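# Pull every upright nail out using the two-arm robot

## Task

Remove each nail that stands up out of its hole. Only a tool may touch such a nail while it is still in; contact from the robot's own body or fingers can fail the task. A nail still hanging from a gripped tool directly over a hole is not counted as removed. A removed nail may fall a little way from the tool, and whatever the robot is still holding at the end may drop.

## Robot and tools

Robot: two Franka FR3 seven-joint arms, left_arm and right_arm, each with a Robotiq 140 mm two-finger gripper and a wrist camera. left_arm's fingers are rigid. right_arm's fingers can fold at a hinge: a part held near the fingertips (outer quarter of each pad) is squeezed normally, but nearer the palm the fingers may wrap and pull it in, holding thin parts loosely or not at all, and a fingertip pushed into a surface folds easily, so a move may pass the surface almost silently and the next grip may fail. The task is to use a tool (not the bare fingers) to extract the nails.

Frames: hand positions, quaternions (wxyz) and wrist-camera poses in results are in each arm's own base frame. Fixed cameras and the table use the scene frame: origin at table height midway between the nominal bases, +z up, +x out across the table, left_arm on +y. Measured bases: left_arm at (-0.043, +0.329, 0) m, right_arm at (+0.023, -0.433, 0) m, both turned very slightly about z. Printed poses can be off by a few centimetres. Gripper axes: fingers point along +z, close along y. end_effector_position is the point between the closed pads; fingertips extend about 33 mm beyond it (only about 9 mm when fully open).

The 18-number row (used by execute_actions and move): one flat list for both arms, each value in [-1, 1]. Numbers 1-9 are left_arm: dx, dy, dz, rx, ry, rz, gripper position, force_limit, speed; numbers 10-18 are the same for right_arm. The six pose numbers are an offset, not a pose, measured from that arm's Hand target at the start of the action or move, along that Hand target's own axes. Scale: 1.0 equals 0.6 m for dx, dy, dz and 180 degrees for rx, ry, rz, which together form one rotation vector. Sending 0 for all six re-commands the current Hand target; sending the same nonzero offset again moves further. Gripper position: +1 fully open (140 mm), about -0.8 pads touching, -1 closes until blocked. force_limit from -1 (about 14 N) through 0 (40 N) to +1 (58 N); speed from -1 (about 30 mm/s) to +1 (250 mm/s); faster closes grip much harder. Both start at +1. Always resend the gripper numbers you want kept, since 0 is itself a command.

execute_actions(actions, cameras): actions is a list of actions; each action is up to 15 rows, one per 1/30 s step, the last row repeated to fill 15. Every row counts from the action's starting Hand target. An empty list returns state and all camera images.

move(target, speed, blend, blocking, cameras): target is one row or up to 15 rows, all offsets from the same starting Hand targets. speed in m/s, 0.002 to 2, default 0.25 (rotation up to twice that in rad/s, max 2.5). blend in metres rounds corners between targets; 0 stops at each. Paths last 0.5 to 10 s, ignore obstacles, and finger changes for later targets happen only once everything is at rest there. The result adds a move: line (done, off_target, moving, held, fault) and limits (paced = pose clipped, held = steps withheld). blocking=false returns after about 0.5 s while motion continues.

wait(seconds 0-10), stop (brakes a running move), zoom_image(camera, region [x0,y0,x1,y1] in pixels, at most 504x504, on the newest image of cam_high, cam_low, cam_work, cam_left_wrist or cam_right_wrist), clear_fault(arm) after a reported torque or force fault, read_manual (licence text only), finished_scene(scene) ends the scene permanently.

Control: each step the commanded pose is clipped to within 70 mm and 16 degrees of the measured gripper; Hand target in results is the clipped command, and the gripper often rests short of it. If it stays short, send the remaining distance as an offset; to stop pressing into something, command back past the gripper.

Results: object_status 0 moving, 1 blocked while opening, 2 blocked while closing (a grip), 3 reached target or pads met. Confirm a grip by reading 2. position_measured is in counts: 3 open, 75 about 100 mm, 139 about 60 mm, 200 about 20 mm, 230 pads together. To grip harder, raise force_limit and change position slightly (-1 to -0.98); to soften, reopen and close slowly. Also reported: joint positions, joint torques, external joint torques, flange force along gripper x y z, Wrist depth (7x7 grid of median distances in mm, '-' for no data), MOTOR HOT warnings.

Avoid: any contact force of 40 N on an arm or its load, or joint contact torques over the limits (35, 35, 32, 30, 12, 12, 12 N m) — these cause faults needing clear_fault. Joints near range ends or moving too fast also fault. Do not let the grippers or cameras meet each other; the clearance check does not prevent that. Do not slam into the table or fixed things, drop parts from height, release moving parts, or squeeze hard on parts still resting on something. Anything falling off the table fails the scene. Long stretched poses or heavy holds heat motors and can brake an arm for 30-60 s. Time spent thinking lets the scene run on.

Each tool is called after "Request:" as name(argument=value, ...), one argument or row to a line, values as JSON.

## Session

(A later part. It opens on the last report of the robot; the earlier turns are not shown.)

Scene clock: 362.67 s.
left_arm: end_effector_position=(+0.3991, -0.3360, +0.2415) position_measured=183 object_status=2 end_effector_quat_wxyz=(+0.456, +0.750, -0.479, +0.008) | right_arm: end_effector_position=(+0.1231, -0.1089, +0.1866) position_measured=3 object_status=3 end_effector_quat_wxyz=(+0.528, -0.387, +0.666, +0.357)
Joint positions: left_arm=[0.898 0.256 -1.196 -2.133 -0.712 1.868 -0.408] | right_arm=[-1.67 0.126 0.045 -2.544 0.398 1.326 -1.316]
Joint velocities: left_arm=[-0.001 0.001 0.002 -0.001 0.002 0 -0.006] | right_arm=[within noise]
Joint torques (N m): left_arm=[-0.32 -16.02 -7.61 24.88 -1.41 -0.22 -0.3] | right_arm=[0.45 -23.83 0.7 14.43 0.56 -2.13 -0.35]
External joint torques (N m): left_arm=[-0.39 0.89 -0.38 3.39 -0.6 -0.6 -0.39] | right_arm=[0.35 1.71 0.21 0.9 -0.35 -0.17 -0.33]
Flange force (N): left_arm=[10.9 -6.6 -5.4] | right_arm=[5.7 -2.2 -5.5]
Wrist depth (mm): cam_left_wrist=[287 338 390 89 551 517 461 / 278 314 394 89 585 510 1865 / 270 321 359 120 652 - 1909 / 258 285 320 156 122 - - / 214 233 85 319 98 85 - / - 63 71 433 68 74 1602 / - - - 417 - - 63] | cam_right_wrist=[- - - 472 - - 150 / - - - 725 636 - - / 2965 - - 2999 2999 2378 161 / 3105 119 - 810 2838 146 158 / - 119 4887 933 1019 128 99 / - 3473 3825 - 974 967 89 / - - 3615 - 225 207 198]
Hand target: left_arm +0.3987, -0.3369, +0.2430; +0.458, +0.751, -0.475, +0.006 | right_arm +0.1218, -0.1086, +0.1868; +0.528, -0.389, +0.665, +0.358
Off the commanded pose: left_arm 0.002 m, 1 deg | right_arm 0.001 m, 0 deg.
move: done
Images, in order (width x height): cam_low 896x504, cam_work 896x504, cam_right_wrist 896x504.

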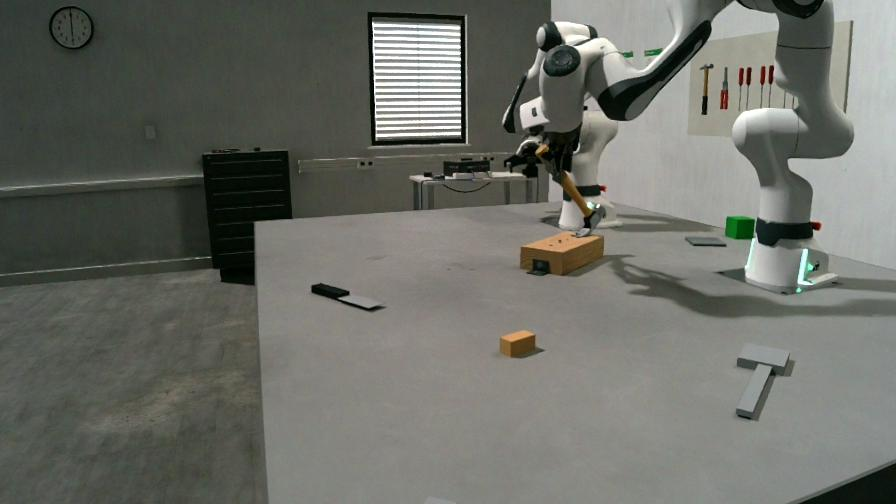

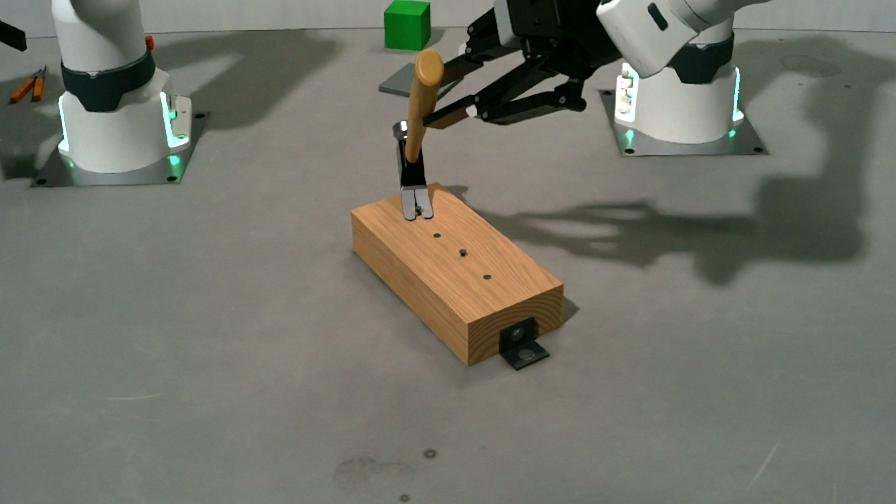

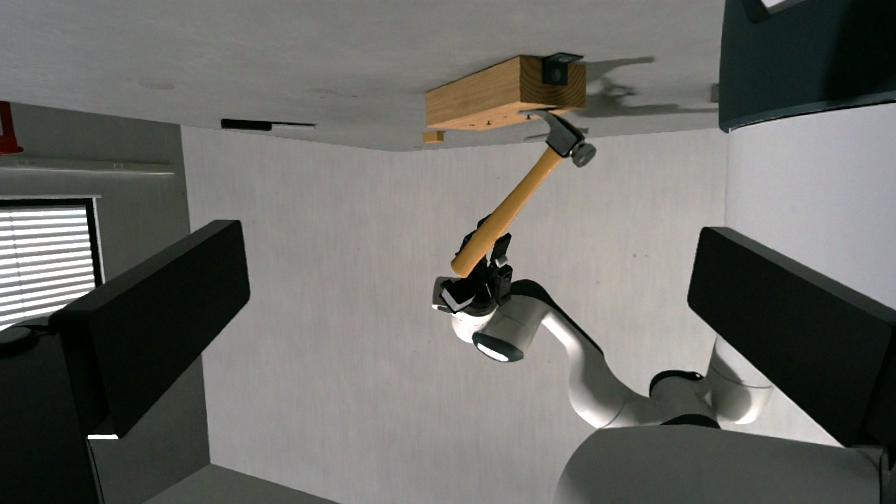

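Request:
move(
  target=[0.0037,0.0057,-0.0048,0,0,0,-1,1,-1,0,0,0,0,0,0,1,1,1],
  speed=0.02,
  cameras=["cam_work","cam_right_wrist"],
)

Request:
zoom_image(
  camera="cam_work",
  region=[390, 180, 440, 230],
)

Request:
zoom_image(
  camera="cam_right_wrist",
  region=[500, 95, 580, 140],
)

Scene clock: 376.03 s.
left_arm: end_effector_position=(+0.3997, -0.3353, +0.2445) position_measured=183 object_status=2 end_effector_quat_wxyz=(+0.455, +0.750, -0.479, +0.008) | right_arm: end_effector_position=(+0.1231, -0.1089, +0.1866) position_measured=3 object_status=3 end_effector_quat_wxyz=(+0.528, -0.387, +0.666, +0.357)
Joint positions: left_arm=[0.905 0.25 -1.201 -2.128 -0.711 1.86 -0.411] | right_arm=[-1.67 0.126 0.045 -2.544 0.398 1.326 -1.316]
Joint velocities: left_arm=[0.002 0.001 -0.002 0.001 0 -0.005 -0.003] | right_arm=[within noise]
Joint torques (N m): left_arm=[0.84 -16.98 -7.44 25.09 -2.04 -0.83 -0.36] | right_arm=[0.37 -23.86 0.68 14.42 0.56 -2.12 -0.34]
External joint torques (N m): left_arm=[0.75 -0.33 -0.39 3.58 -1.22 -1.23 -0.44] | right_arm=[0.37 1.69 0.28 0.88 -0.34 -0.17 -0.32]
Flange force (N): left_arm=[4.0 6.8 -8.7] | right_arm=[5.6 -2.4 -5.3]
Wrist depth (mm): cam_left_wrist=[288 327 423 88 554 517 461 / 279 324 - 89 588 535 1956 / 267 318 394 120 647 - 1602 / 260 268 324 156 122 - 1412 / 216 236 85 319 98 89 1742 / - 63 71 434 68 74 71 / - - - 417 - - 63] | cam_right_wrist=[- - - - 586 203 151 / - - - 750 721 193 158 / - 3825 - - 2587 196 160 / 3939 119 - 754 - 137 157 / - 119 - 960 1023 128 99 / - 105 3341 3717 992 949 89 / - - 3180 - 226 208 198]
Hand target: left_arm +0.3987, -0.3369, +0.2480; +0.458, +0.751, -0.475, +0.006 | right_arm +0.1218, -0.1086, +0.1868; +0.528, -0.389, +0.665, +0.358
Off the commanded pose: left_arm 0.004 m, 1 deg | right_arm 0.001 m, 0 deg.
move: off_target (left_arm)
Images, in order (width x height): cam_work 896x504, cam_right_wrist 896x504.

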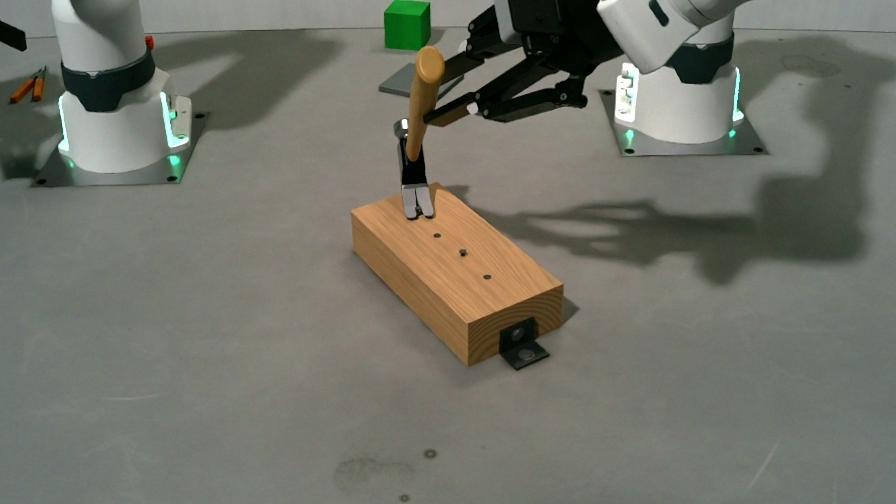

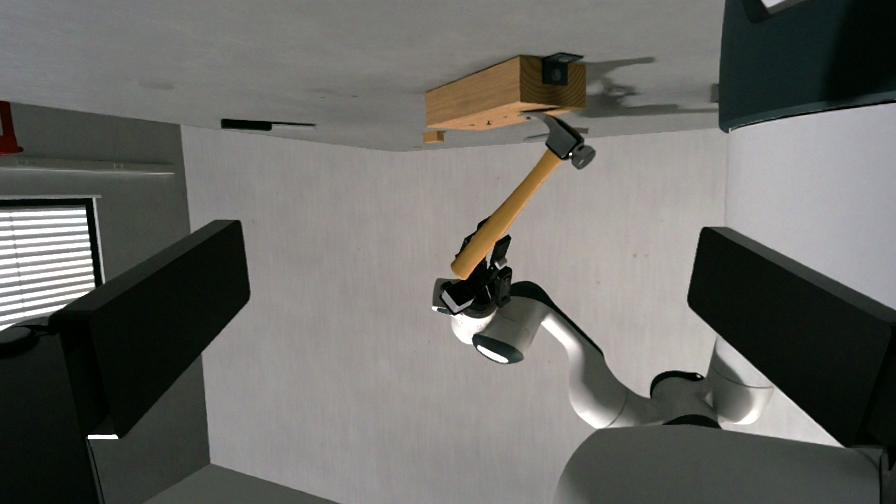

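Scaled by 10.080.

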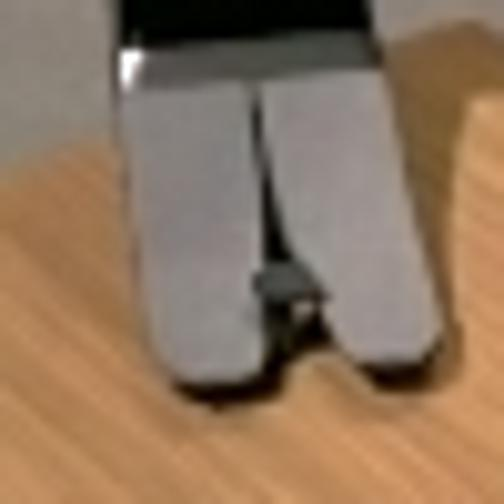

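Scaled by 6.300.

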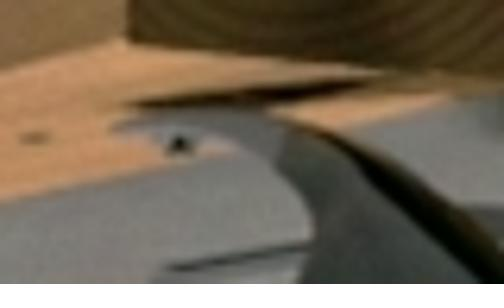

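Request:
move(
  target=[-0.0277,0.0833,0.0235,0.0627,0.0054,0.0545,-1,1,-1,0,0,0,0,0,0,1,1,1],
  speed=0.03,
  cameras=["cam_work","cam_right_wrist"],
)

Request:
zoom_image(
  camera="cam_work",
  region=[390, 180, 440, 230],
)

Request:
zoom_image(
  camera="cam_right_wrist",
  region=[490, 85, 610, 155],
)

Scene clock: 393.40 s.
left_arm: end_effector_position=(+0.3479, -0.3351, +0.2572) position_measured=183 object_status=2 end_effector_quat_wxyz=(+0.373, +0.753, -0.534, +0.093) | right_arm: end_effector_position=(+0.1231, -0.1089, +0.1866) position_measured=3 object_status=3 end_effector_quat_wxyz=(+0.528, -0.387, +0.666, +0.357)
Joint positions: left_arm=[0.736 -0.439 -0.96 -2.38 -1.126 1.67 -0.077] | right_arm=[-1.67 0.126 0.045 -2.544 0.398 1.326 -1.316]
Joint torques (N m): left_arm=[0.09 -4.16 13.6 28.6 -4.18 -2.26 -0.32] | right_arm=[0.35 -23.8 0.7 14.4 0.55 -2.13 -0.31]
External joint torques (N m): left_arm=[0.05 0.47 3.59 7.09 -3.36 -2.99 -0.39] | right_arm=[0.27 1.88 0.24 0.75 -0.36 -0.18 -0.29]
Flange force (N): left_arm=[11.6 8.0 -16.0] | right_arm=[6.1 -2.2 -5.3]
Wrist depth (mm): cam_left_wrist=[344 386 425 88 554 490 - / 329 368 417 86 568 614 - / 314 351 410 116 570 - - / 299 299 327 160 152 - - / 251 268 85 333 98 85 - / - 63 71 405 68 74 68 / - - - 387 - - 63] | cam_right_wrist=[490 486 531 487 - 184 154 / 750 731 - 733 621 193 151 / 3258 4550 - 2869 2356 2399 160 / 2932 119 - - 737 146 158 / - 119 - 933 857 128 99 / - 105 - - 851 - 89 / - - 4124 - 225 208 198]
Hand target: left_arm +0.3476, -0.3413, +0.2666; +0.384, +0.749, -0.531, +0.098 | right_arm +0.1218, -0.1086, +0.1868; +0.528, -0.389, +0.665, +0.358
Off the commanded pose: left_arm 0.011 m, 1 deg | right_arm 0.001 m, 0 deg.
move: off_target (left_arm)
Images, in order (width x height): cam_work 896x504, cam_right_wrist 896x504.

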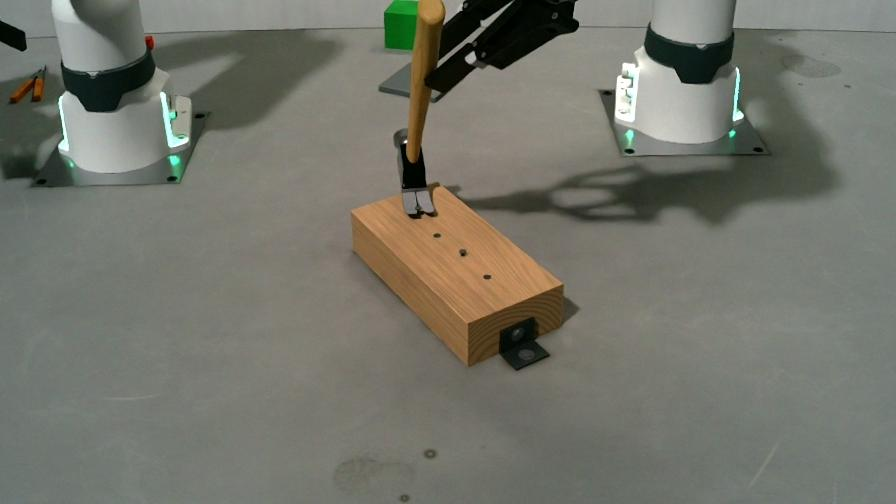

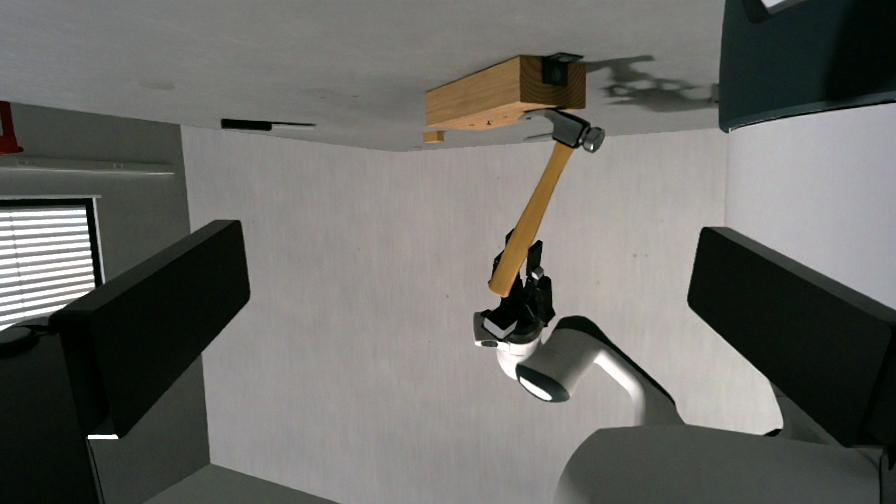

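Scaled by 10.080.

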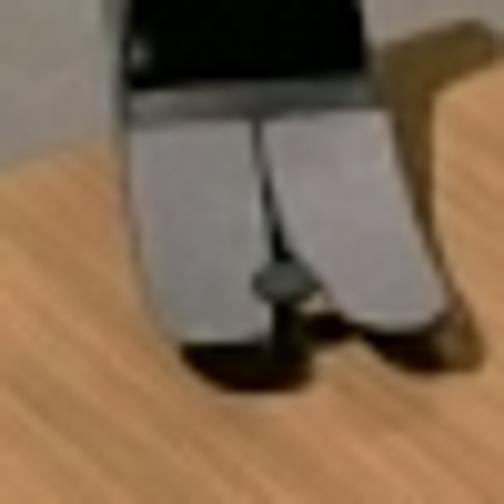

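Scaled by 4.200.

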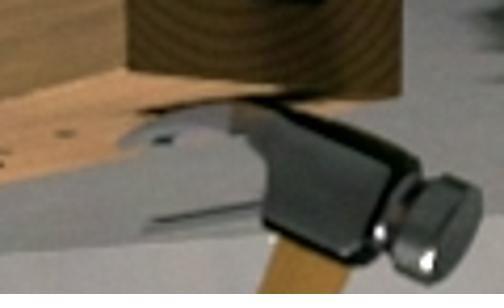

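Request:
move(
  target=[-0.0265,0.082,0.0227,0.0627,0.0054,0.0545,-1,1,-1,0,0,0,0,0,0,1,1,1],
  speed=0.03,
  cameras=["cam_work","cam_right_wrist"],
)

Request:
zoom_image(
  camera="cam_work",
  region=[390, 180, 440, 230],
)

Request:
zoom_image(
  camera="cam_right_wrist",
  region=[490, 85, 610, 155],
)

Scene clock: 407.10 s.
left_arm: end_effector_position=(+0.3409, -0.3387, +0.2583) position_measured=183 object_status=2 end_effector_quat_wxyz=(+0.354, +0.757, -0.537, +0.120) | right_arm: end_effector_position=(+0.1231, -0.1089, +0.1866) position_measured=3 object_status=3 end_effector_quat_wxyz=(+0.528, -0.387, +0.666, +0.357)
Joint positions: left_arm=[0.624 -0.516 -0.877 -2.448 -1.169 1.712 -0.066] | right_arm=[-1.67 0.126 0.045 -2.544 0.398 1.326 -1.316]
Joint torques (N m): left_arm=[0.42 -5.48 12.18 23.15 0.64 0.15 0.11] | right_arm=[0.44 -23.82 0.75 14.44 0.57 -2.13 -0.32]
External joint torques (N m): left_arm=[0.36 -0.88 1.53 1.64 1.42 -0.76 0.06] | right_arm=[0.39 1.7 0.31 0.87 -0.34 -0.18 -0.3]
External joint torques when the fault began: left_arm=[-1.79 -2.66 4.97 4.5 -0.3 -5.36 0.38]
Flange force (N): left_arm=[0.9 2.6 -9.2] | right_arm=[5.6 -2.4 -5.3]
Flange force when the fault began (N): left_arm=[-1.2 27.9 -26.5]
Wrist depth (mm): cam_left_wrist=[351 401 451 88 563 487 - / 343 382 418 89 576 595 - / 329 361 404 118 544 603 1729 / 314 337 337 159 150 - 753 / 264 273 85 317 98 91 - / - 63 71 396 68 74 - / - - - 380 - - 63] | cam_right_wrist=[539 551 - - 522 185 154 / 1912 763 746 737 620 186 152 / 2778 - 3033 4060 2721 - 154 / 2999 119 - 2965 2587 137 - / - 119 - 3105 901 128 99 / - 112 3341 - 926 907 89 / - - 3825 - 229 207 198]
Hand target: left_arm +0.3409, -0.3387, +0.2583; +0.354, +0.757, -0.537, +0.120 (not the last commanded pose) | right_arm +0.1218, -0.1086, +0.1868; +0.528, -0.389, +0.665, +0.358
Tool commands: left_gripper/position=-1.0 left_gripper/force_limit=+1.0 left_gripper/speed=-1.0 right_gripper/position=+1.0 right_gripper/force_limit=+1.0 right_gripper/speed=+1.0
Off the commanded pose: left_arm 0.049 m, 11 deg | right_arm 0.001 m, 0 deg.
FORCE FAULT: contact force on the left arm reached its limit, and that arm stopped. The contact can be on any part of that arm, not only on its tool. That arm's remaining commands of this call were not run. That arm is still stopped at the end of this call. While its stop runs, that arm takes no new command, but execute_actions still moves its gripper.
CLEAR FAULT: the left arm stays stopped (Reflex) until you call clear_fault(arm="left_arm").
move: fault (left_arm)
Images, in order (width x height): cam_work 896x504, cam_right_wrist 896x504.

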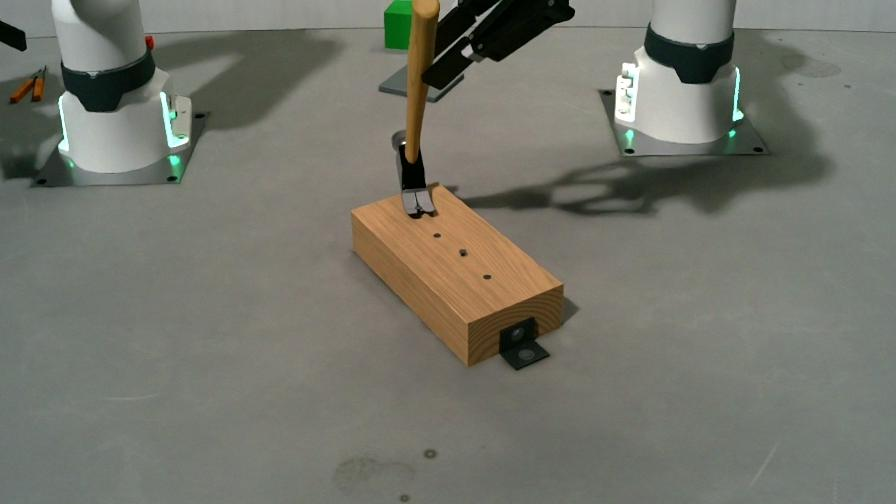

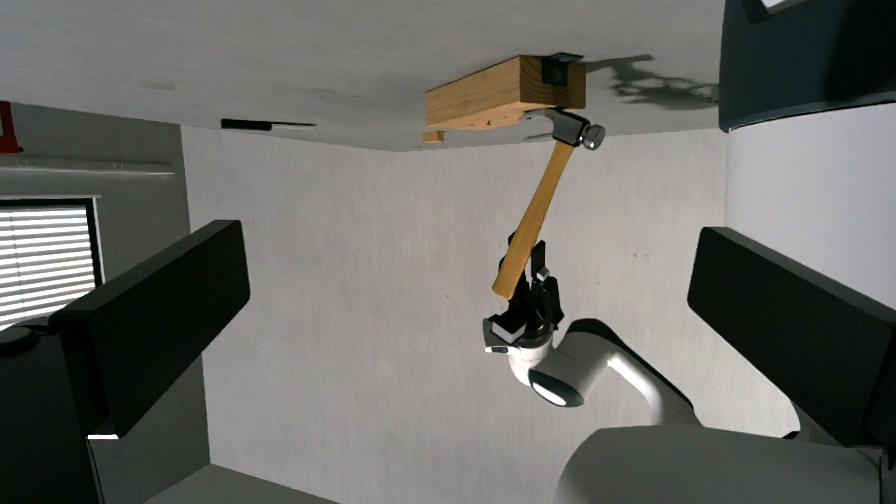

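Scaled by 10.080.

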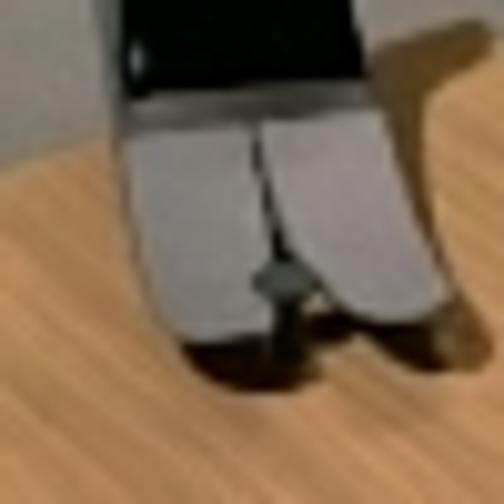

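Scaled by 4.200.

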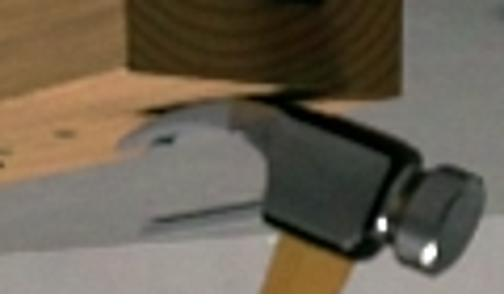

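Request:
clear_fault(
  arm="left_arm",
)

Scene clock: 413.37 s.
left_arm: end_effector_position=(+0.3409, -0.3387, +0.2583) position_measured=183 object_status=2 end_effector_quat_wxyz=(+0.354, +0.757, -0.536, +0.120) | right_arm: end_effector_position=(+0.1231, -0.1089, +0.1866) position_measured=3 object_status=3 end_effector_quat_wxyz=(+0.528, -0.387, +0.666, +0.357)
Joint positions: left_arm=[0.624 -0.516 -0.877 -2.448 -1.169 1.712 -0.067] | right_arm=[-1.67 0.126 0.045 -2.544 0.398 1.326 -1.316]
Joint torques (N m): left_arm=[0.41 -5.52 12.24 23.2 0.63 0.16 0.15] | right_arm=[0.41 -23.88 0.68 14.45 0.57 -2.13 -0.33]
External joint torques (N m): left_arm=[0.43 -0.93 1.65 1.68 1.41 -0.73 0.09] | right_arm=[0.3 1.76 0.18 0.84 -0.34 -0.18 -0.31]
Flange force (N): left_arm=[0.7 2.7 -9.4] | right_arm=[5.8 -2.2 -5.4]
Wrist depth (mm): cam_left_wrist=[354 407 447 88 585 488 - / 343 376 - 89 556 591 - / 328 356 419 118 556 - - / 316 337 331 159 153 649 - / 261 273 85 317 98 85 - / - 63 71 387 68 74 - / - - - 378 - - 63] | cam_right_wrist=[503 494 500 - - 184 147 / 1795 - 892 717 620 187 158 / 2965 - 3519 - - 194 160 / 3180 118 - - 737 146 158 / - 119 - 3341 871 128 95 / - 105 3665 - 996 880 89 / - - - 3383 229 209 198]
Hand target: left_arm +0.3409, -0.3387, +0.2583; +0.354, +0.757, -0.536, +0.120 (not the last commanded pose) | right_arm +0.1218, -0.1086, +0.1868; +0.528, -0.389, +0.665, +0.358
Tool commands: left_gripper/position=-1.0 left_gripper/force_limit=+1.0 left_gripper/speed=-1.0 right_gripper/position=+1.0 right_gripper/force_limit=+1.0 right_gripper/speed=+1.0
Off the commanded pose: left_arm 0.049 m, 11 deg | right_arm 0.001 m, 0 deg.
FORCE FAULT, CONTINUED: the left arm's stop, for the force fault that an earlier result reported, is over. The call counts as one of the actions that you can send in this scene. That arm's target is now where it stood when the stop ended, not its last command. That arm accepts commands again.
CLEAR FAULT: your call cleared the left arm's force fault. If the contact force or a joint's load stays at its limit, that arm stops again.

Request:
move(
  target=[-0.0073,0.0233,0.0053,0.0168,0.0021,0.0143,-1,1,-1,0,0,0,0,0,0,1,1,1],
  speed=0.02,
  cameras=["cam_work","cam_right_wrist"],
)

Request:
zoom_image(
  camera="cam_work",
  region=[390, 180, 440, 230],
)

Request:
zoom_image(
  camera="cam_right_wrist",
  region=[490, 85, 610, 155],
)

Scene clock: 424.23 s.
left_arm: end_effector_position=(+0.3360, -0.3400, +0.2590) position_measured=183 object_status=2 end_effector_quat_wxyz=(+0.329, +0.763, -0.536, +0.151) | right_arm: end_effector_position=(+0.1231, -0.1089, +0.1866) position_measured=3 object_status=3 end_effector_quat_wxyz=(+0.528, -0.387, +0.666, +0.357)
Joint positions: left_arm=[0.516 -0.602 -0.806 -2.524 -1.213 1.773 -0.063] | right_arm=[-1.67 0.126 0.045 -2.544 0.398 1.326 -1.316]
Joint torques (N m): left_arm=[-2.97 -7.13 13.8 22.27 2.05 -3.19 1.07] | right_arm=[0.41 -23.85 0.69 14.45 0.56 -2.14 -0.29]
External joint torques (N m): left_arm=[-3.03 -3.16 2.7 0.72 2.75 -4.32 1.02] | right_arm=[0.4 1.78 0.29 0.8 -0.35 -0.19 -0.27]
Flange force (N): left_arm=[-8.3 24.7 -23.0] | right_arm=[5.8 -2.4 -5.3]
Wrist depth (mm): cam_left_wrist=[381 418 451 88 594 478 422 / 359 394 422 89 555 541 823 / 342 373 410 119 547 581 - / 328 350 381 159 152 574 - / 305 284 85 315 98 91 597 / - 63 71 382 68 74 71 / - - - - - - 63] | cam_right_wrist=[485 - 497 552 510 184 154 / 849 4124 1060 723 648 184 152 / 5075 3665 - - 2749 2513 157 / 3180 119 - 2538 658 146 157 / - 119 - 3033 865 128 99 / - 112 3665 3180 892 851 89 / - - 4124 4630 228 207 199]
Hand target: left_arm +0.3260, -0.3401, +0.2593; +0.333, +0.753, -0.549, +0.144 | right_arm +0.1218, -0.1086, +0.1868; +0.528, -0.389, +0.665, +0.358
Off the commanded pose: left_arm 0.010 m, 2 deg | right_arm 0.001 m, 0 deg.
move: off_target (left_arm)
Images, in order (width x height): cam_work 896x504, cam_right_wrist 896x504.

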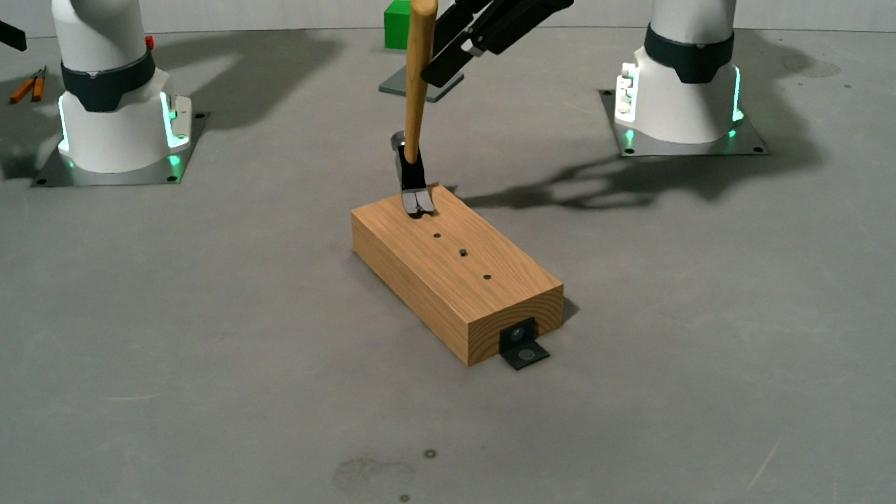

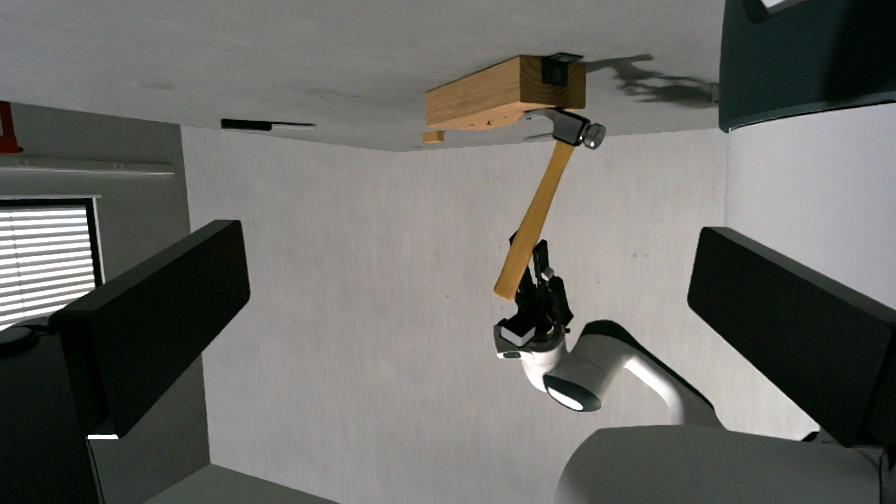

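Scaled by 10.080.

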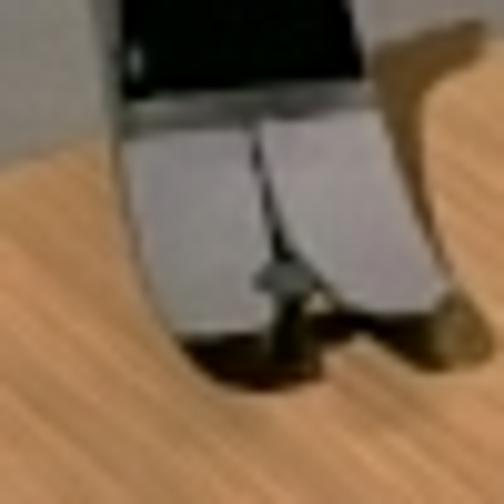

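Scaled by 4.200.

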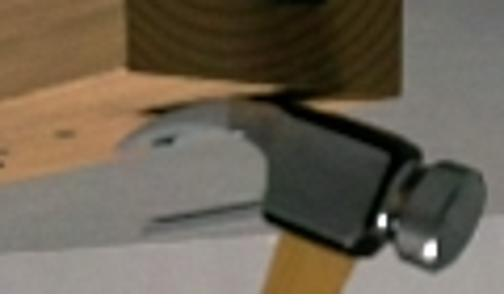

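Request:
move(
  target=[0.0046,-0.017,-0.0014,0,0,0,-1,1,-1,0,0,0,0,0,0,1,1,1],
  speed=0.03,
  cameras=["cam_work","cam_right_wrist"],
)

Request:
zoom_image(
  camera="cam_work",
  region=[390, 180, 440, 230],
)

Request:
zoom_image(
  camera="cam_right_wrist",
  region=[490, 85, 610, 155],
)

Scene clock: 438.83 s.
left_arm: end_effector_position=(+0.3387, -0.3407, +0.2586) position_measured=183 object_status=2 end_effector_quat_wxyz=(+0.335, +0.760, -0.538, +0.145) | right_arm: end_effector_position=(+0.1231, -0.1089, +0.1866) position_measured=3 object_status=3 end_effector_quat_wxyz=(+0.528, -0.387, +0.666, +0.357)
Joint positions: left_arm=[0.519 -0.56 -0.807 -2.503 -1.192 1.778 -0.062] | right_arm=[-1.67 0.126 0.045 -2.544 0.398 1.326 -1.316]
Joint torques (N m): left_arm=[-0.87 -5.96 10.85 23.99 0.92 0.29 1.06] | right_arm=[0.38 -23.79 0.65 14.42 0.57 -2.12 -0.34]
External joint torques (N m): left_arm=[-0.9 -1.02 0.35 2.37 1.61 -0.77 1] | right_arm=[0.36 1.88 0.24 0.74 -0.35 -0.18 -0.32]
Flange force (N): left_arm=[1.9 0.7 -7.1] | right_arm=[6.1 -2.3 -5.2]
Wrist depth (mm): cam_left_wrist=[372 413 456 88 562 482 451 / 357 390 428 91 564 567 - / 342 371 409 120 545 598 - / 326 341 331 160 151 - - / 303 282 85 315 98 91 588 / - 63 71 71 67 74 - / - - - 375 - - 63] | cam_right_wrist=[- 444 - 557 518 185 158 / - - - 733 637 186 152 / 3427 3939 2999 3341 2513 193 156 / 3033 119 3566 - 767 146 158 / - 119 - 3473 877 128 99 / - 104 2869 2749 895 874 89 / - - 3825 3939 228 208 198]
Hand target: left_arm +0.3365, -0.3397, +0.2580; +0.333, +0.753, -0.549, +0.144 | right_arm +0.1218, -0.1086, +0.1868; +0.528, -0.389, +0.665, +0.358
Off the commanded pose: left_arm 0.002 m, 1 deg | right_arm 0.001 m, 0 deg.
move: done
Images, in order (width x height): cam_work 896x504, cam_right_wrist 896x504.

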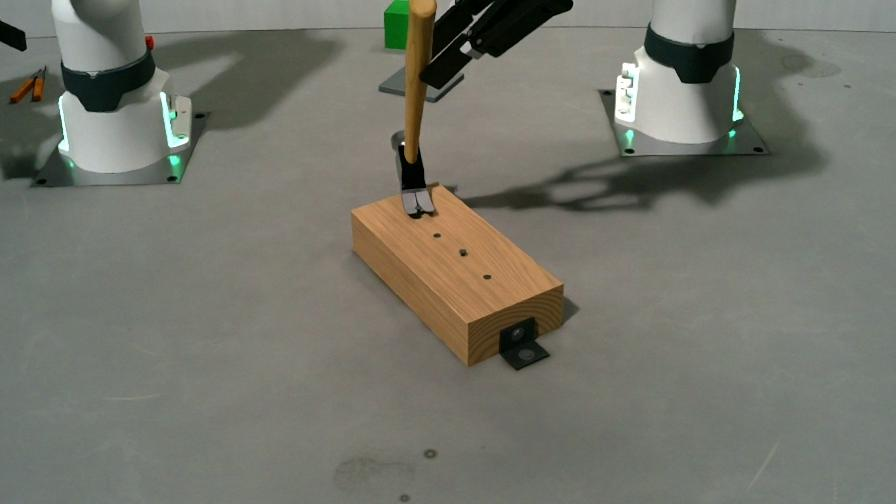

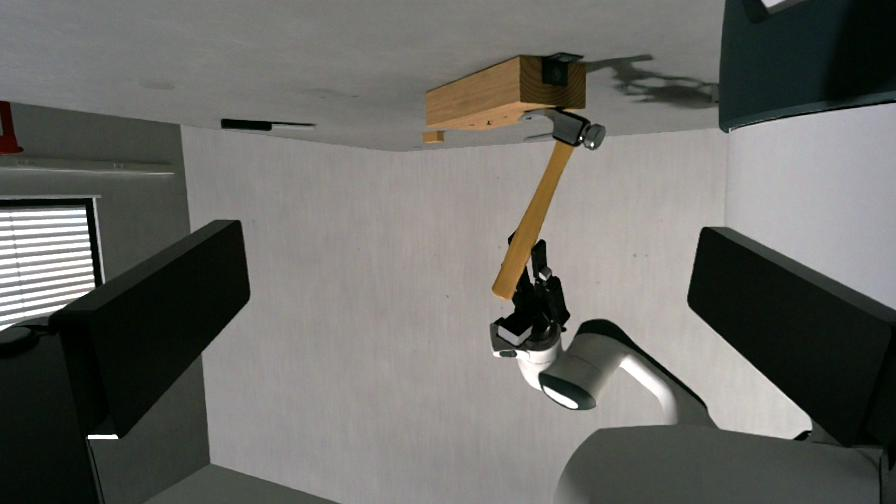

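Scaled by 10.080.

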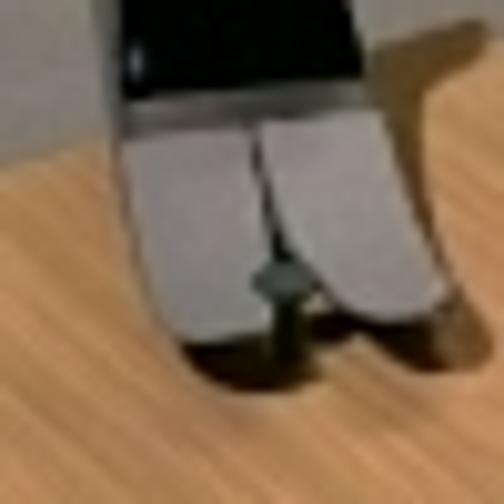

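Scaled by 4.200.

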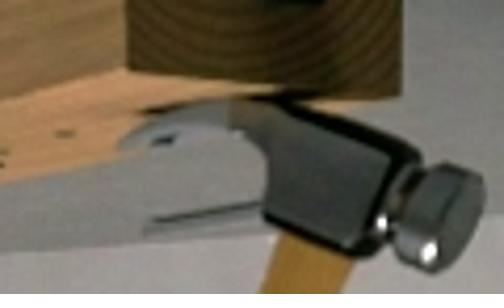

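Request:
move(
  target=[0.005,-0.0193,-0.003,0,0,0,-1,1,-1,0,0,0,0,0,0,1,1,1],
  speed=0.03,
  cameras=["cam_work","cam_right_wrist"],
)

Request:
zoom_image(
  camera="cam_work",
  region=[390, 180, 440, 230],
)

Request:
zoom_image(
  camera="cam_right_wrist",
  region=[490, 85, 610, 155],
)

Scene clock: 447.67 s.
left_arm: end_effector_position=(+0.3441, -0.3422, +0.2586) position_measured=183 object_status=2 end_effector_quat_wxyz=(+0.340, +0.754, -0.545, +0.140) | right_arm: end_effector_position=(+0.1231, -0.1089, +0.1866) position_measured=3 object_status=3 end_effector_quat_wxyz=(+0.528, -0.387, +0.666, +0.357)
Joint positions: left_arm=[0.545 -0.52 -0.828 -2.471 -1.174 1.776 -0.052] | right_arm=[-1.67 0.126 0.045 -2.544 0.398 1.326 -1.316]
Joint velocities: left_arm=[0.001 0 -0.003 0.002 -0.001 -0.001 0.006] | right_arm=[within noise]
Joint torques (N m): left_arm=[1.19 -6.1 10.04 23.49 0.09 2.88 0.65] | right_arm=[0.39 -23.81 0.69 14.41 0.55 -2.13 -0.35]
External joint torques (N m): left_arm=[1.06 -0.56 -0.22 1.76 0.78 1.83 0.6] | right_arm=[0.4 1.8 0.31 0.77 -0.36 -0.19 -0.32]
Flange force (N): left_arm=[3.6 -8.8 1.6] | right_arm=[5.9 -2.4 -5.2]
Wrist depth (mm): cam_left_wrist=[375 411 444 88 560 484 453 / 354 394 423 91 555 554 - / 340 370 402 120 - - 737 / 324 362 379 161 151 598 678 / 273 279 85 312 98 91 - / - 63 71 391 68 74 71 / - - - 378 - - 63] | cam_right_wrist=[486 499 - - - 185 153 / 733 - 880 741 624 186 156 / - - 3341 4257 2587 2336 160 / 3218 119 - - 723 137 160 / - 119 - - 898 128 95 / - 105 3299 2999 889 - 89 / - 4326 - 3218 224 208 198]
Hand target: left_arm +0.3485, -0.3387, +0.2571; +0.333, +0.753, -0.549, +0.144 | right_arm +0.1218, -0.1086, +0.1868; +0.528, -0.389, +0.665, +0.358
Off the commanded pose: left_arm 0.006 m, 1 deg | right_arm 0.001 m, 0 deg.
move: off_target (left_arm)
Images, in order (width x height): cam_work 896x504, cam_right_wrist 896x504.

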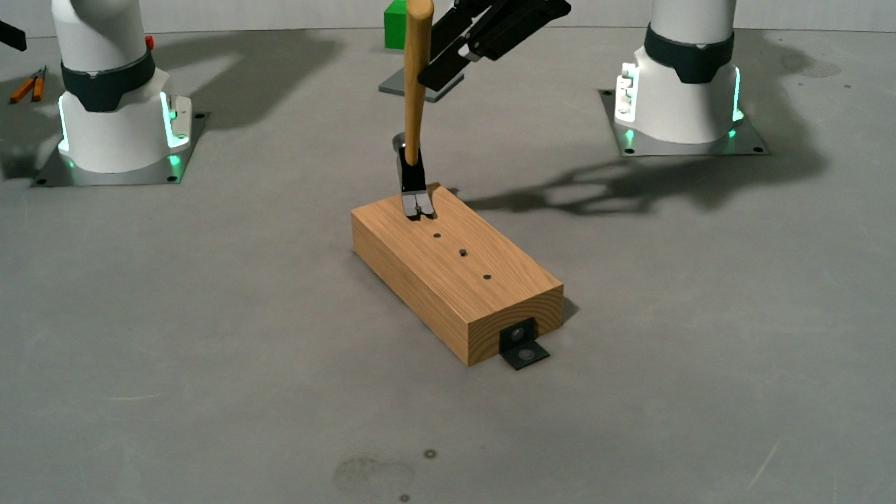

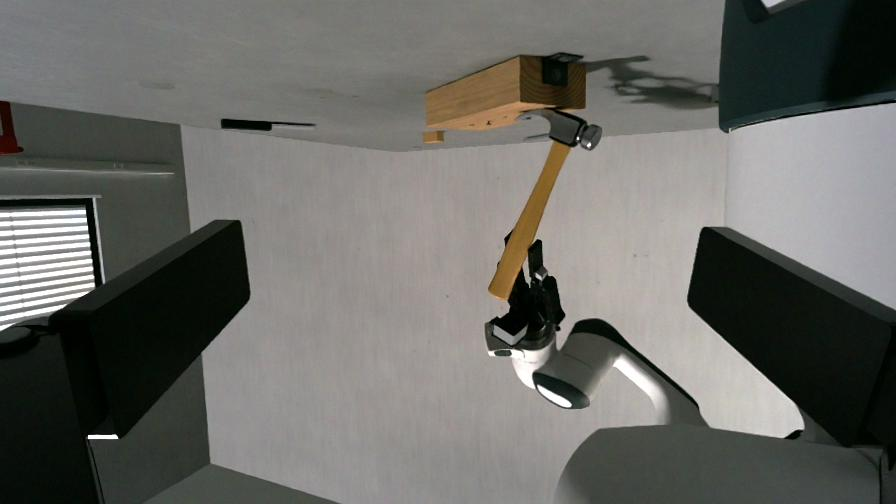

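Scaled by 10.080.

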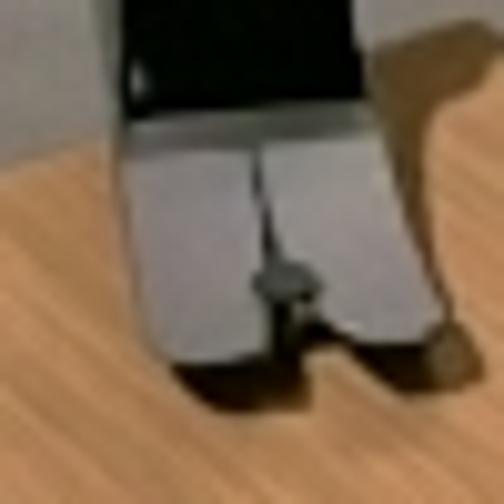

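Scaled by 4.200.

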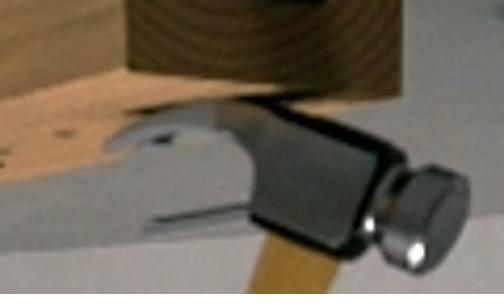

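Request:
move(
  target=[-0.0013,0.0317,0.007,0.0126,0.0016,0.0108,-1,1,-1,0,0,0,0,0,0,1,1,1],
  speed=0.02,
  cameras=["cam_work","cam_right_wrist"],
)

Request:
zoom_image(
  camera="cam_work",
  region=[390, 180, 440, 230],
)

Request:
zoom_image(
  camera="cam_right_wrist",
  region=[490, 85, 610, 155],
)

Scene clock: 463.60 s.
left_arm: end_effector_position=(+0.3337, -0.3431, +0.2604) position_measured=183 object_status=2 end_effector_quat_wxyz=(+0.318, +0.756, -0.549, +0.163) | right_arm: end_effector_position=(+0.1231, -0.1089, +0.1866) position_measured=3 object_status=3 end_effector_quat_wxyz=(+0.528, -0.387, +0.666, +0.357)
Joint positions: left_arm=[0.485 -0.626 -0.794 -2.538 -1.221 1.791 -0.04] | right_arm=[-1.67 0.126 0.045 -2.544 0.398 1.326 -1.316]
Joint torques (N m): left_arm=[-2.37 -5.56 10.66 21.69 0.27 0.36 0.76] | right_arm=[0.41 -23.83 0.68 14.41 0.55 -2.12 -0.36]
External joint torques (N m): left_arm=[-2.32 -1.93 -0.49 0.14 0.94 -0.83 0.71] | right_arm=[0.37 1.77 0.24 0.85 -0.35 -0.17 -0.34]
Flange force (N): left_arm=[-3.0 10.7 -3.4] | right_arm=[5.9 -2.3 -5.4]
Wrist depth (mm): cam_left_wrist=[391 433 456 88 578 481 496 / 370 394 439 92 554 550 708 / 354 373 420 120 - 595 640 / 339 361 389 160 120 594 630 / 321 291 85 329 98 91 - / - 63 71 389 68 74 - / - - - 367 - - 63] | cam_right_wrist=[- 521 - - - 185 162 / - - - 723 631 187 - / 3299 3105 - - 2378 191 153 / 2869 119 - 2869 696 137 158 / - 119 - 2965 868 128 98 / - 104 3665 3473 886 825 89 / - - 3615 3258 228 208 197]
Hand target: left_arm +0.3301, -0.3443, +0.2601; +0.317, +0.750, -0.558, +0.162 | right_arm +0.1218, -0.1086, +0.1868; +0.528, -0.389, +0.665, +0.358
Off the commanded pose: left_arm 0.004 m, 1 deg | right_arm 0.001 m, 0 deg.
move: off_target (left_arm)
Images, in order (width x height): cam_work 896x504, cam_right_wrist 896x504.

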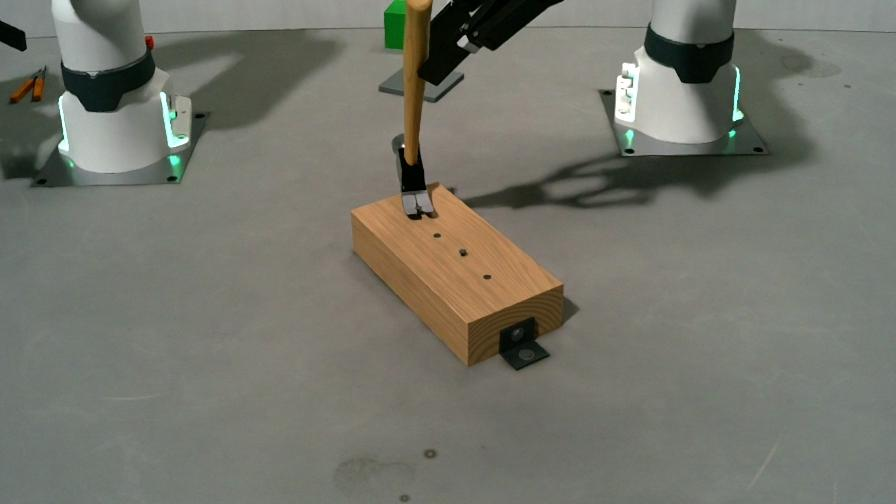

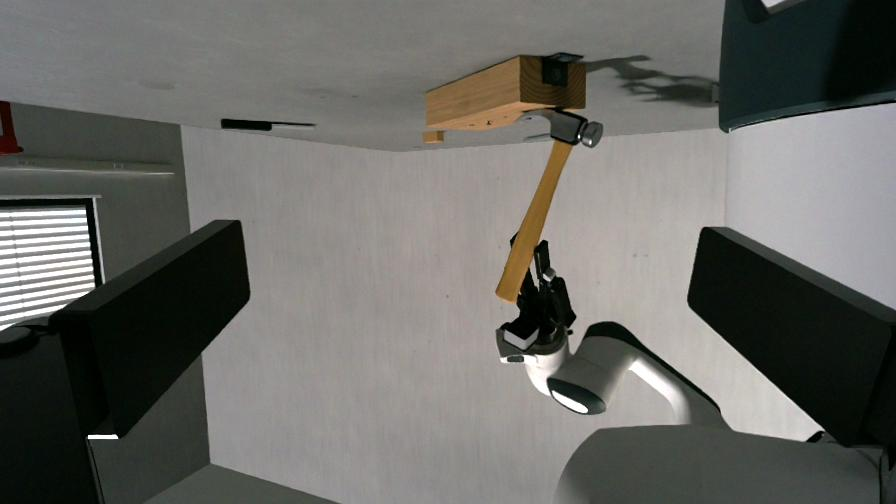

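Scaled by 10.080.

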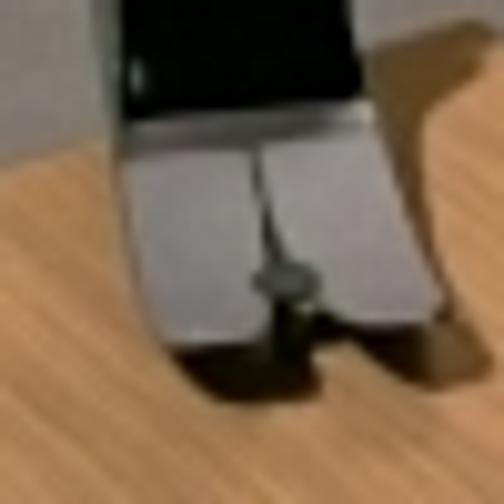

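Scaled by 4.200.

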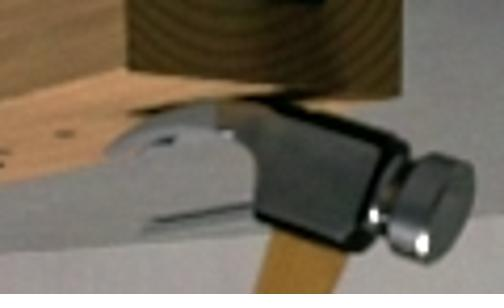

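Request:
move(
  target=[-0.0048,0.0193,0.0027,0.0126,0.0016,0.0108,-1,1,-1,0,0,0,0,0,0,1,1,1],
  speed=0.02,
  cameras=["cam_work","cam_right_wrist"],
)

Request:
zoom_image(
  camera="cam_work",
  region=[390, 180, 440, 230],
)

Request:
zoom_image(
  camera="cam_right_wrist",
  region=[490, 85, 610, 155],
)

Scene clock: 470.23 s.
left_arm: end_effector_position=(+0.3300, -0.3424, +0.2607) position_measured=183 object_status=2 end_effector_quat_wxyz=(+0.296, +0.758, -0.550, +0.188) | right_arm: end_effector_position=(+0.1231, -0.1089, +0.1866) position_measured=3 object_status=3 end_effector_quat_wxyz=(+0.528, -0.387, +0.666, +0.357)
Joint positions: left_arm=[0.39 -0.684 -0.741 -2.599 -1.244 1.86 -0.039] | right_arm=[-1.67 0.126 0.045 -2.544 0.398 1.326 -1.316]
Joint torques (N m): left_arm=[-4.63 -7.12 12.48 23.09 1.66 -3.11 0.98] | right_arm=[0.38 -23.82 0.69 14.43 0.57 -2.13 -0.37]
External joint torques (N m): left_arm=[-4.69 -3.85 1.41 1.41 2.23 -4.5 0.94] | right_arm=[0.3 1.82 0.22 0.83 -0.35 -0.17 -0.34]
Flange force (N): left_arm=[-5.0 25.6 -22.7] | right_arm=[6.0 -2.2 -5.4]
Wrist depth (mm): cam_left_wrist=[415 443 473 87 571 474 471 / 376 407 442 93 536 540 623 / 367 393 423 121 504 558 628 / 346 373 396 161 153 518 558 / 325 298 85 336 98 91 512 / - 63 71 333 68 74 505 / - - - 368 - - 63] | cam_right_wrist=[- - 499 568 - 201 150 / 748 - 904 729 620 186 165 / 3519 - 3142 - 2562 193 160 / 3142 119 3033 - 711 146 158 / - 119 - 2562 851 128 95 / - 3717 - - 833 840 89 / - - 3665 - 225 208 197]
Hand target: left_arm +0.3181, -0.3453, +0.2605; +0.301, +0.746, -0.566, +0.181 | right_arm +0.1218, -0.1086, +0.1868; +0.528, -0.389, +0.665, +0.358
Off the commanded pose: left_arm 0.012 m, 2 deg | right_arm 0.001 m, 0 deg.
move: off_target (left_arm)
Images, in order (width x height): cam_work 896x504, cam_right_wrist 896x504.

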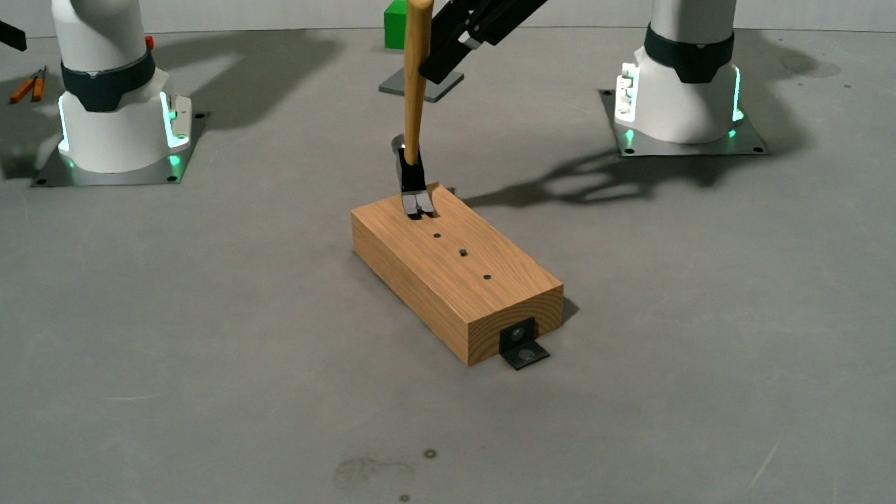

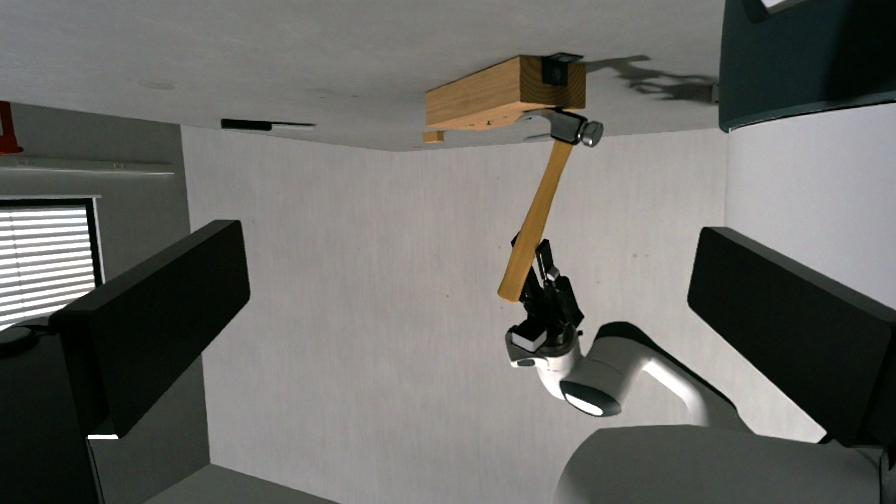

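Scaled by 10.080.

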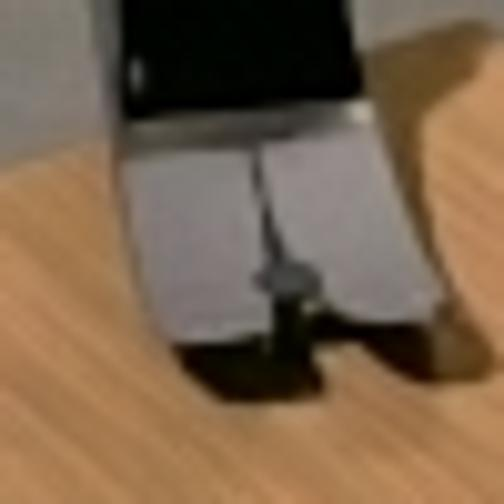

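Scaled by 4.200.

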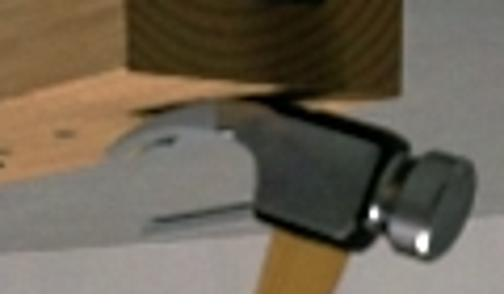

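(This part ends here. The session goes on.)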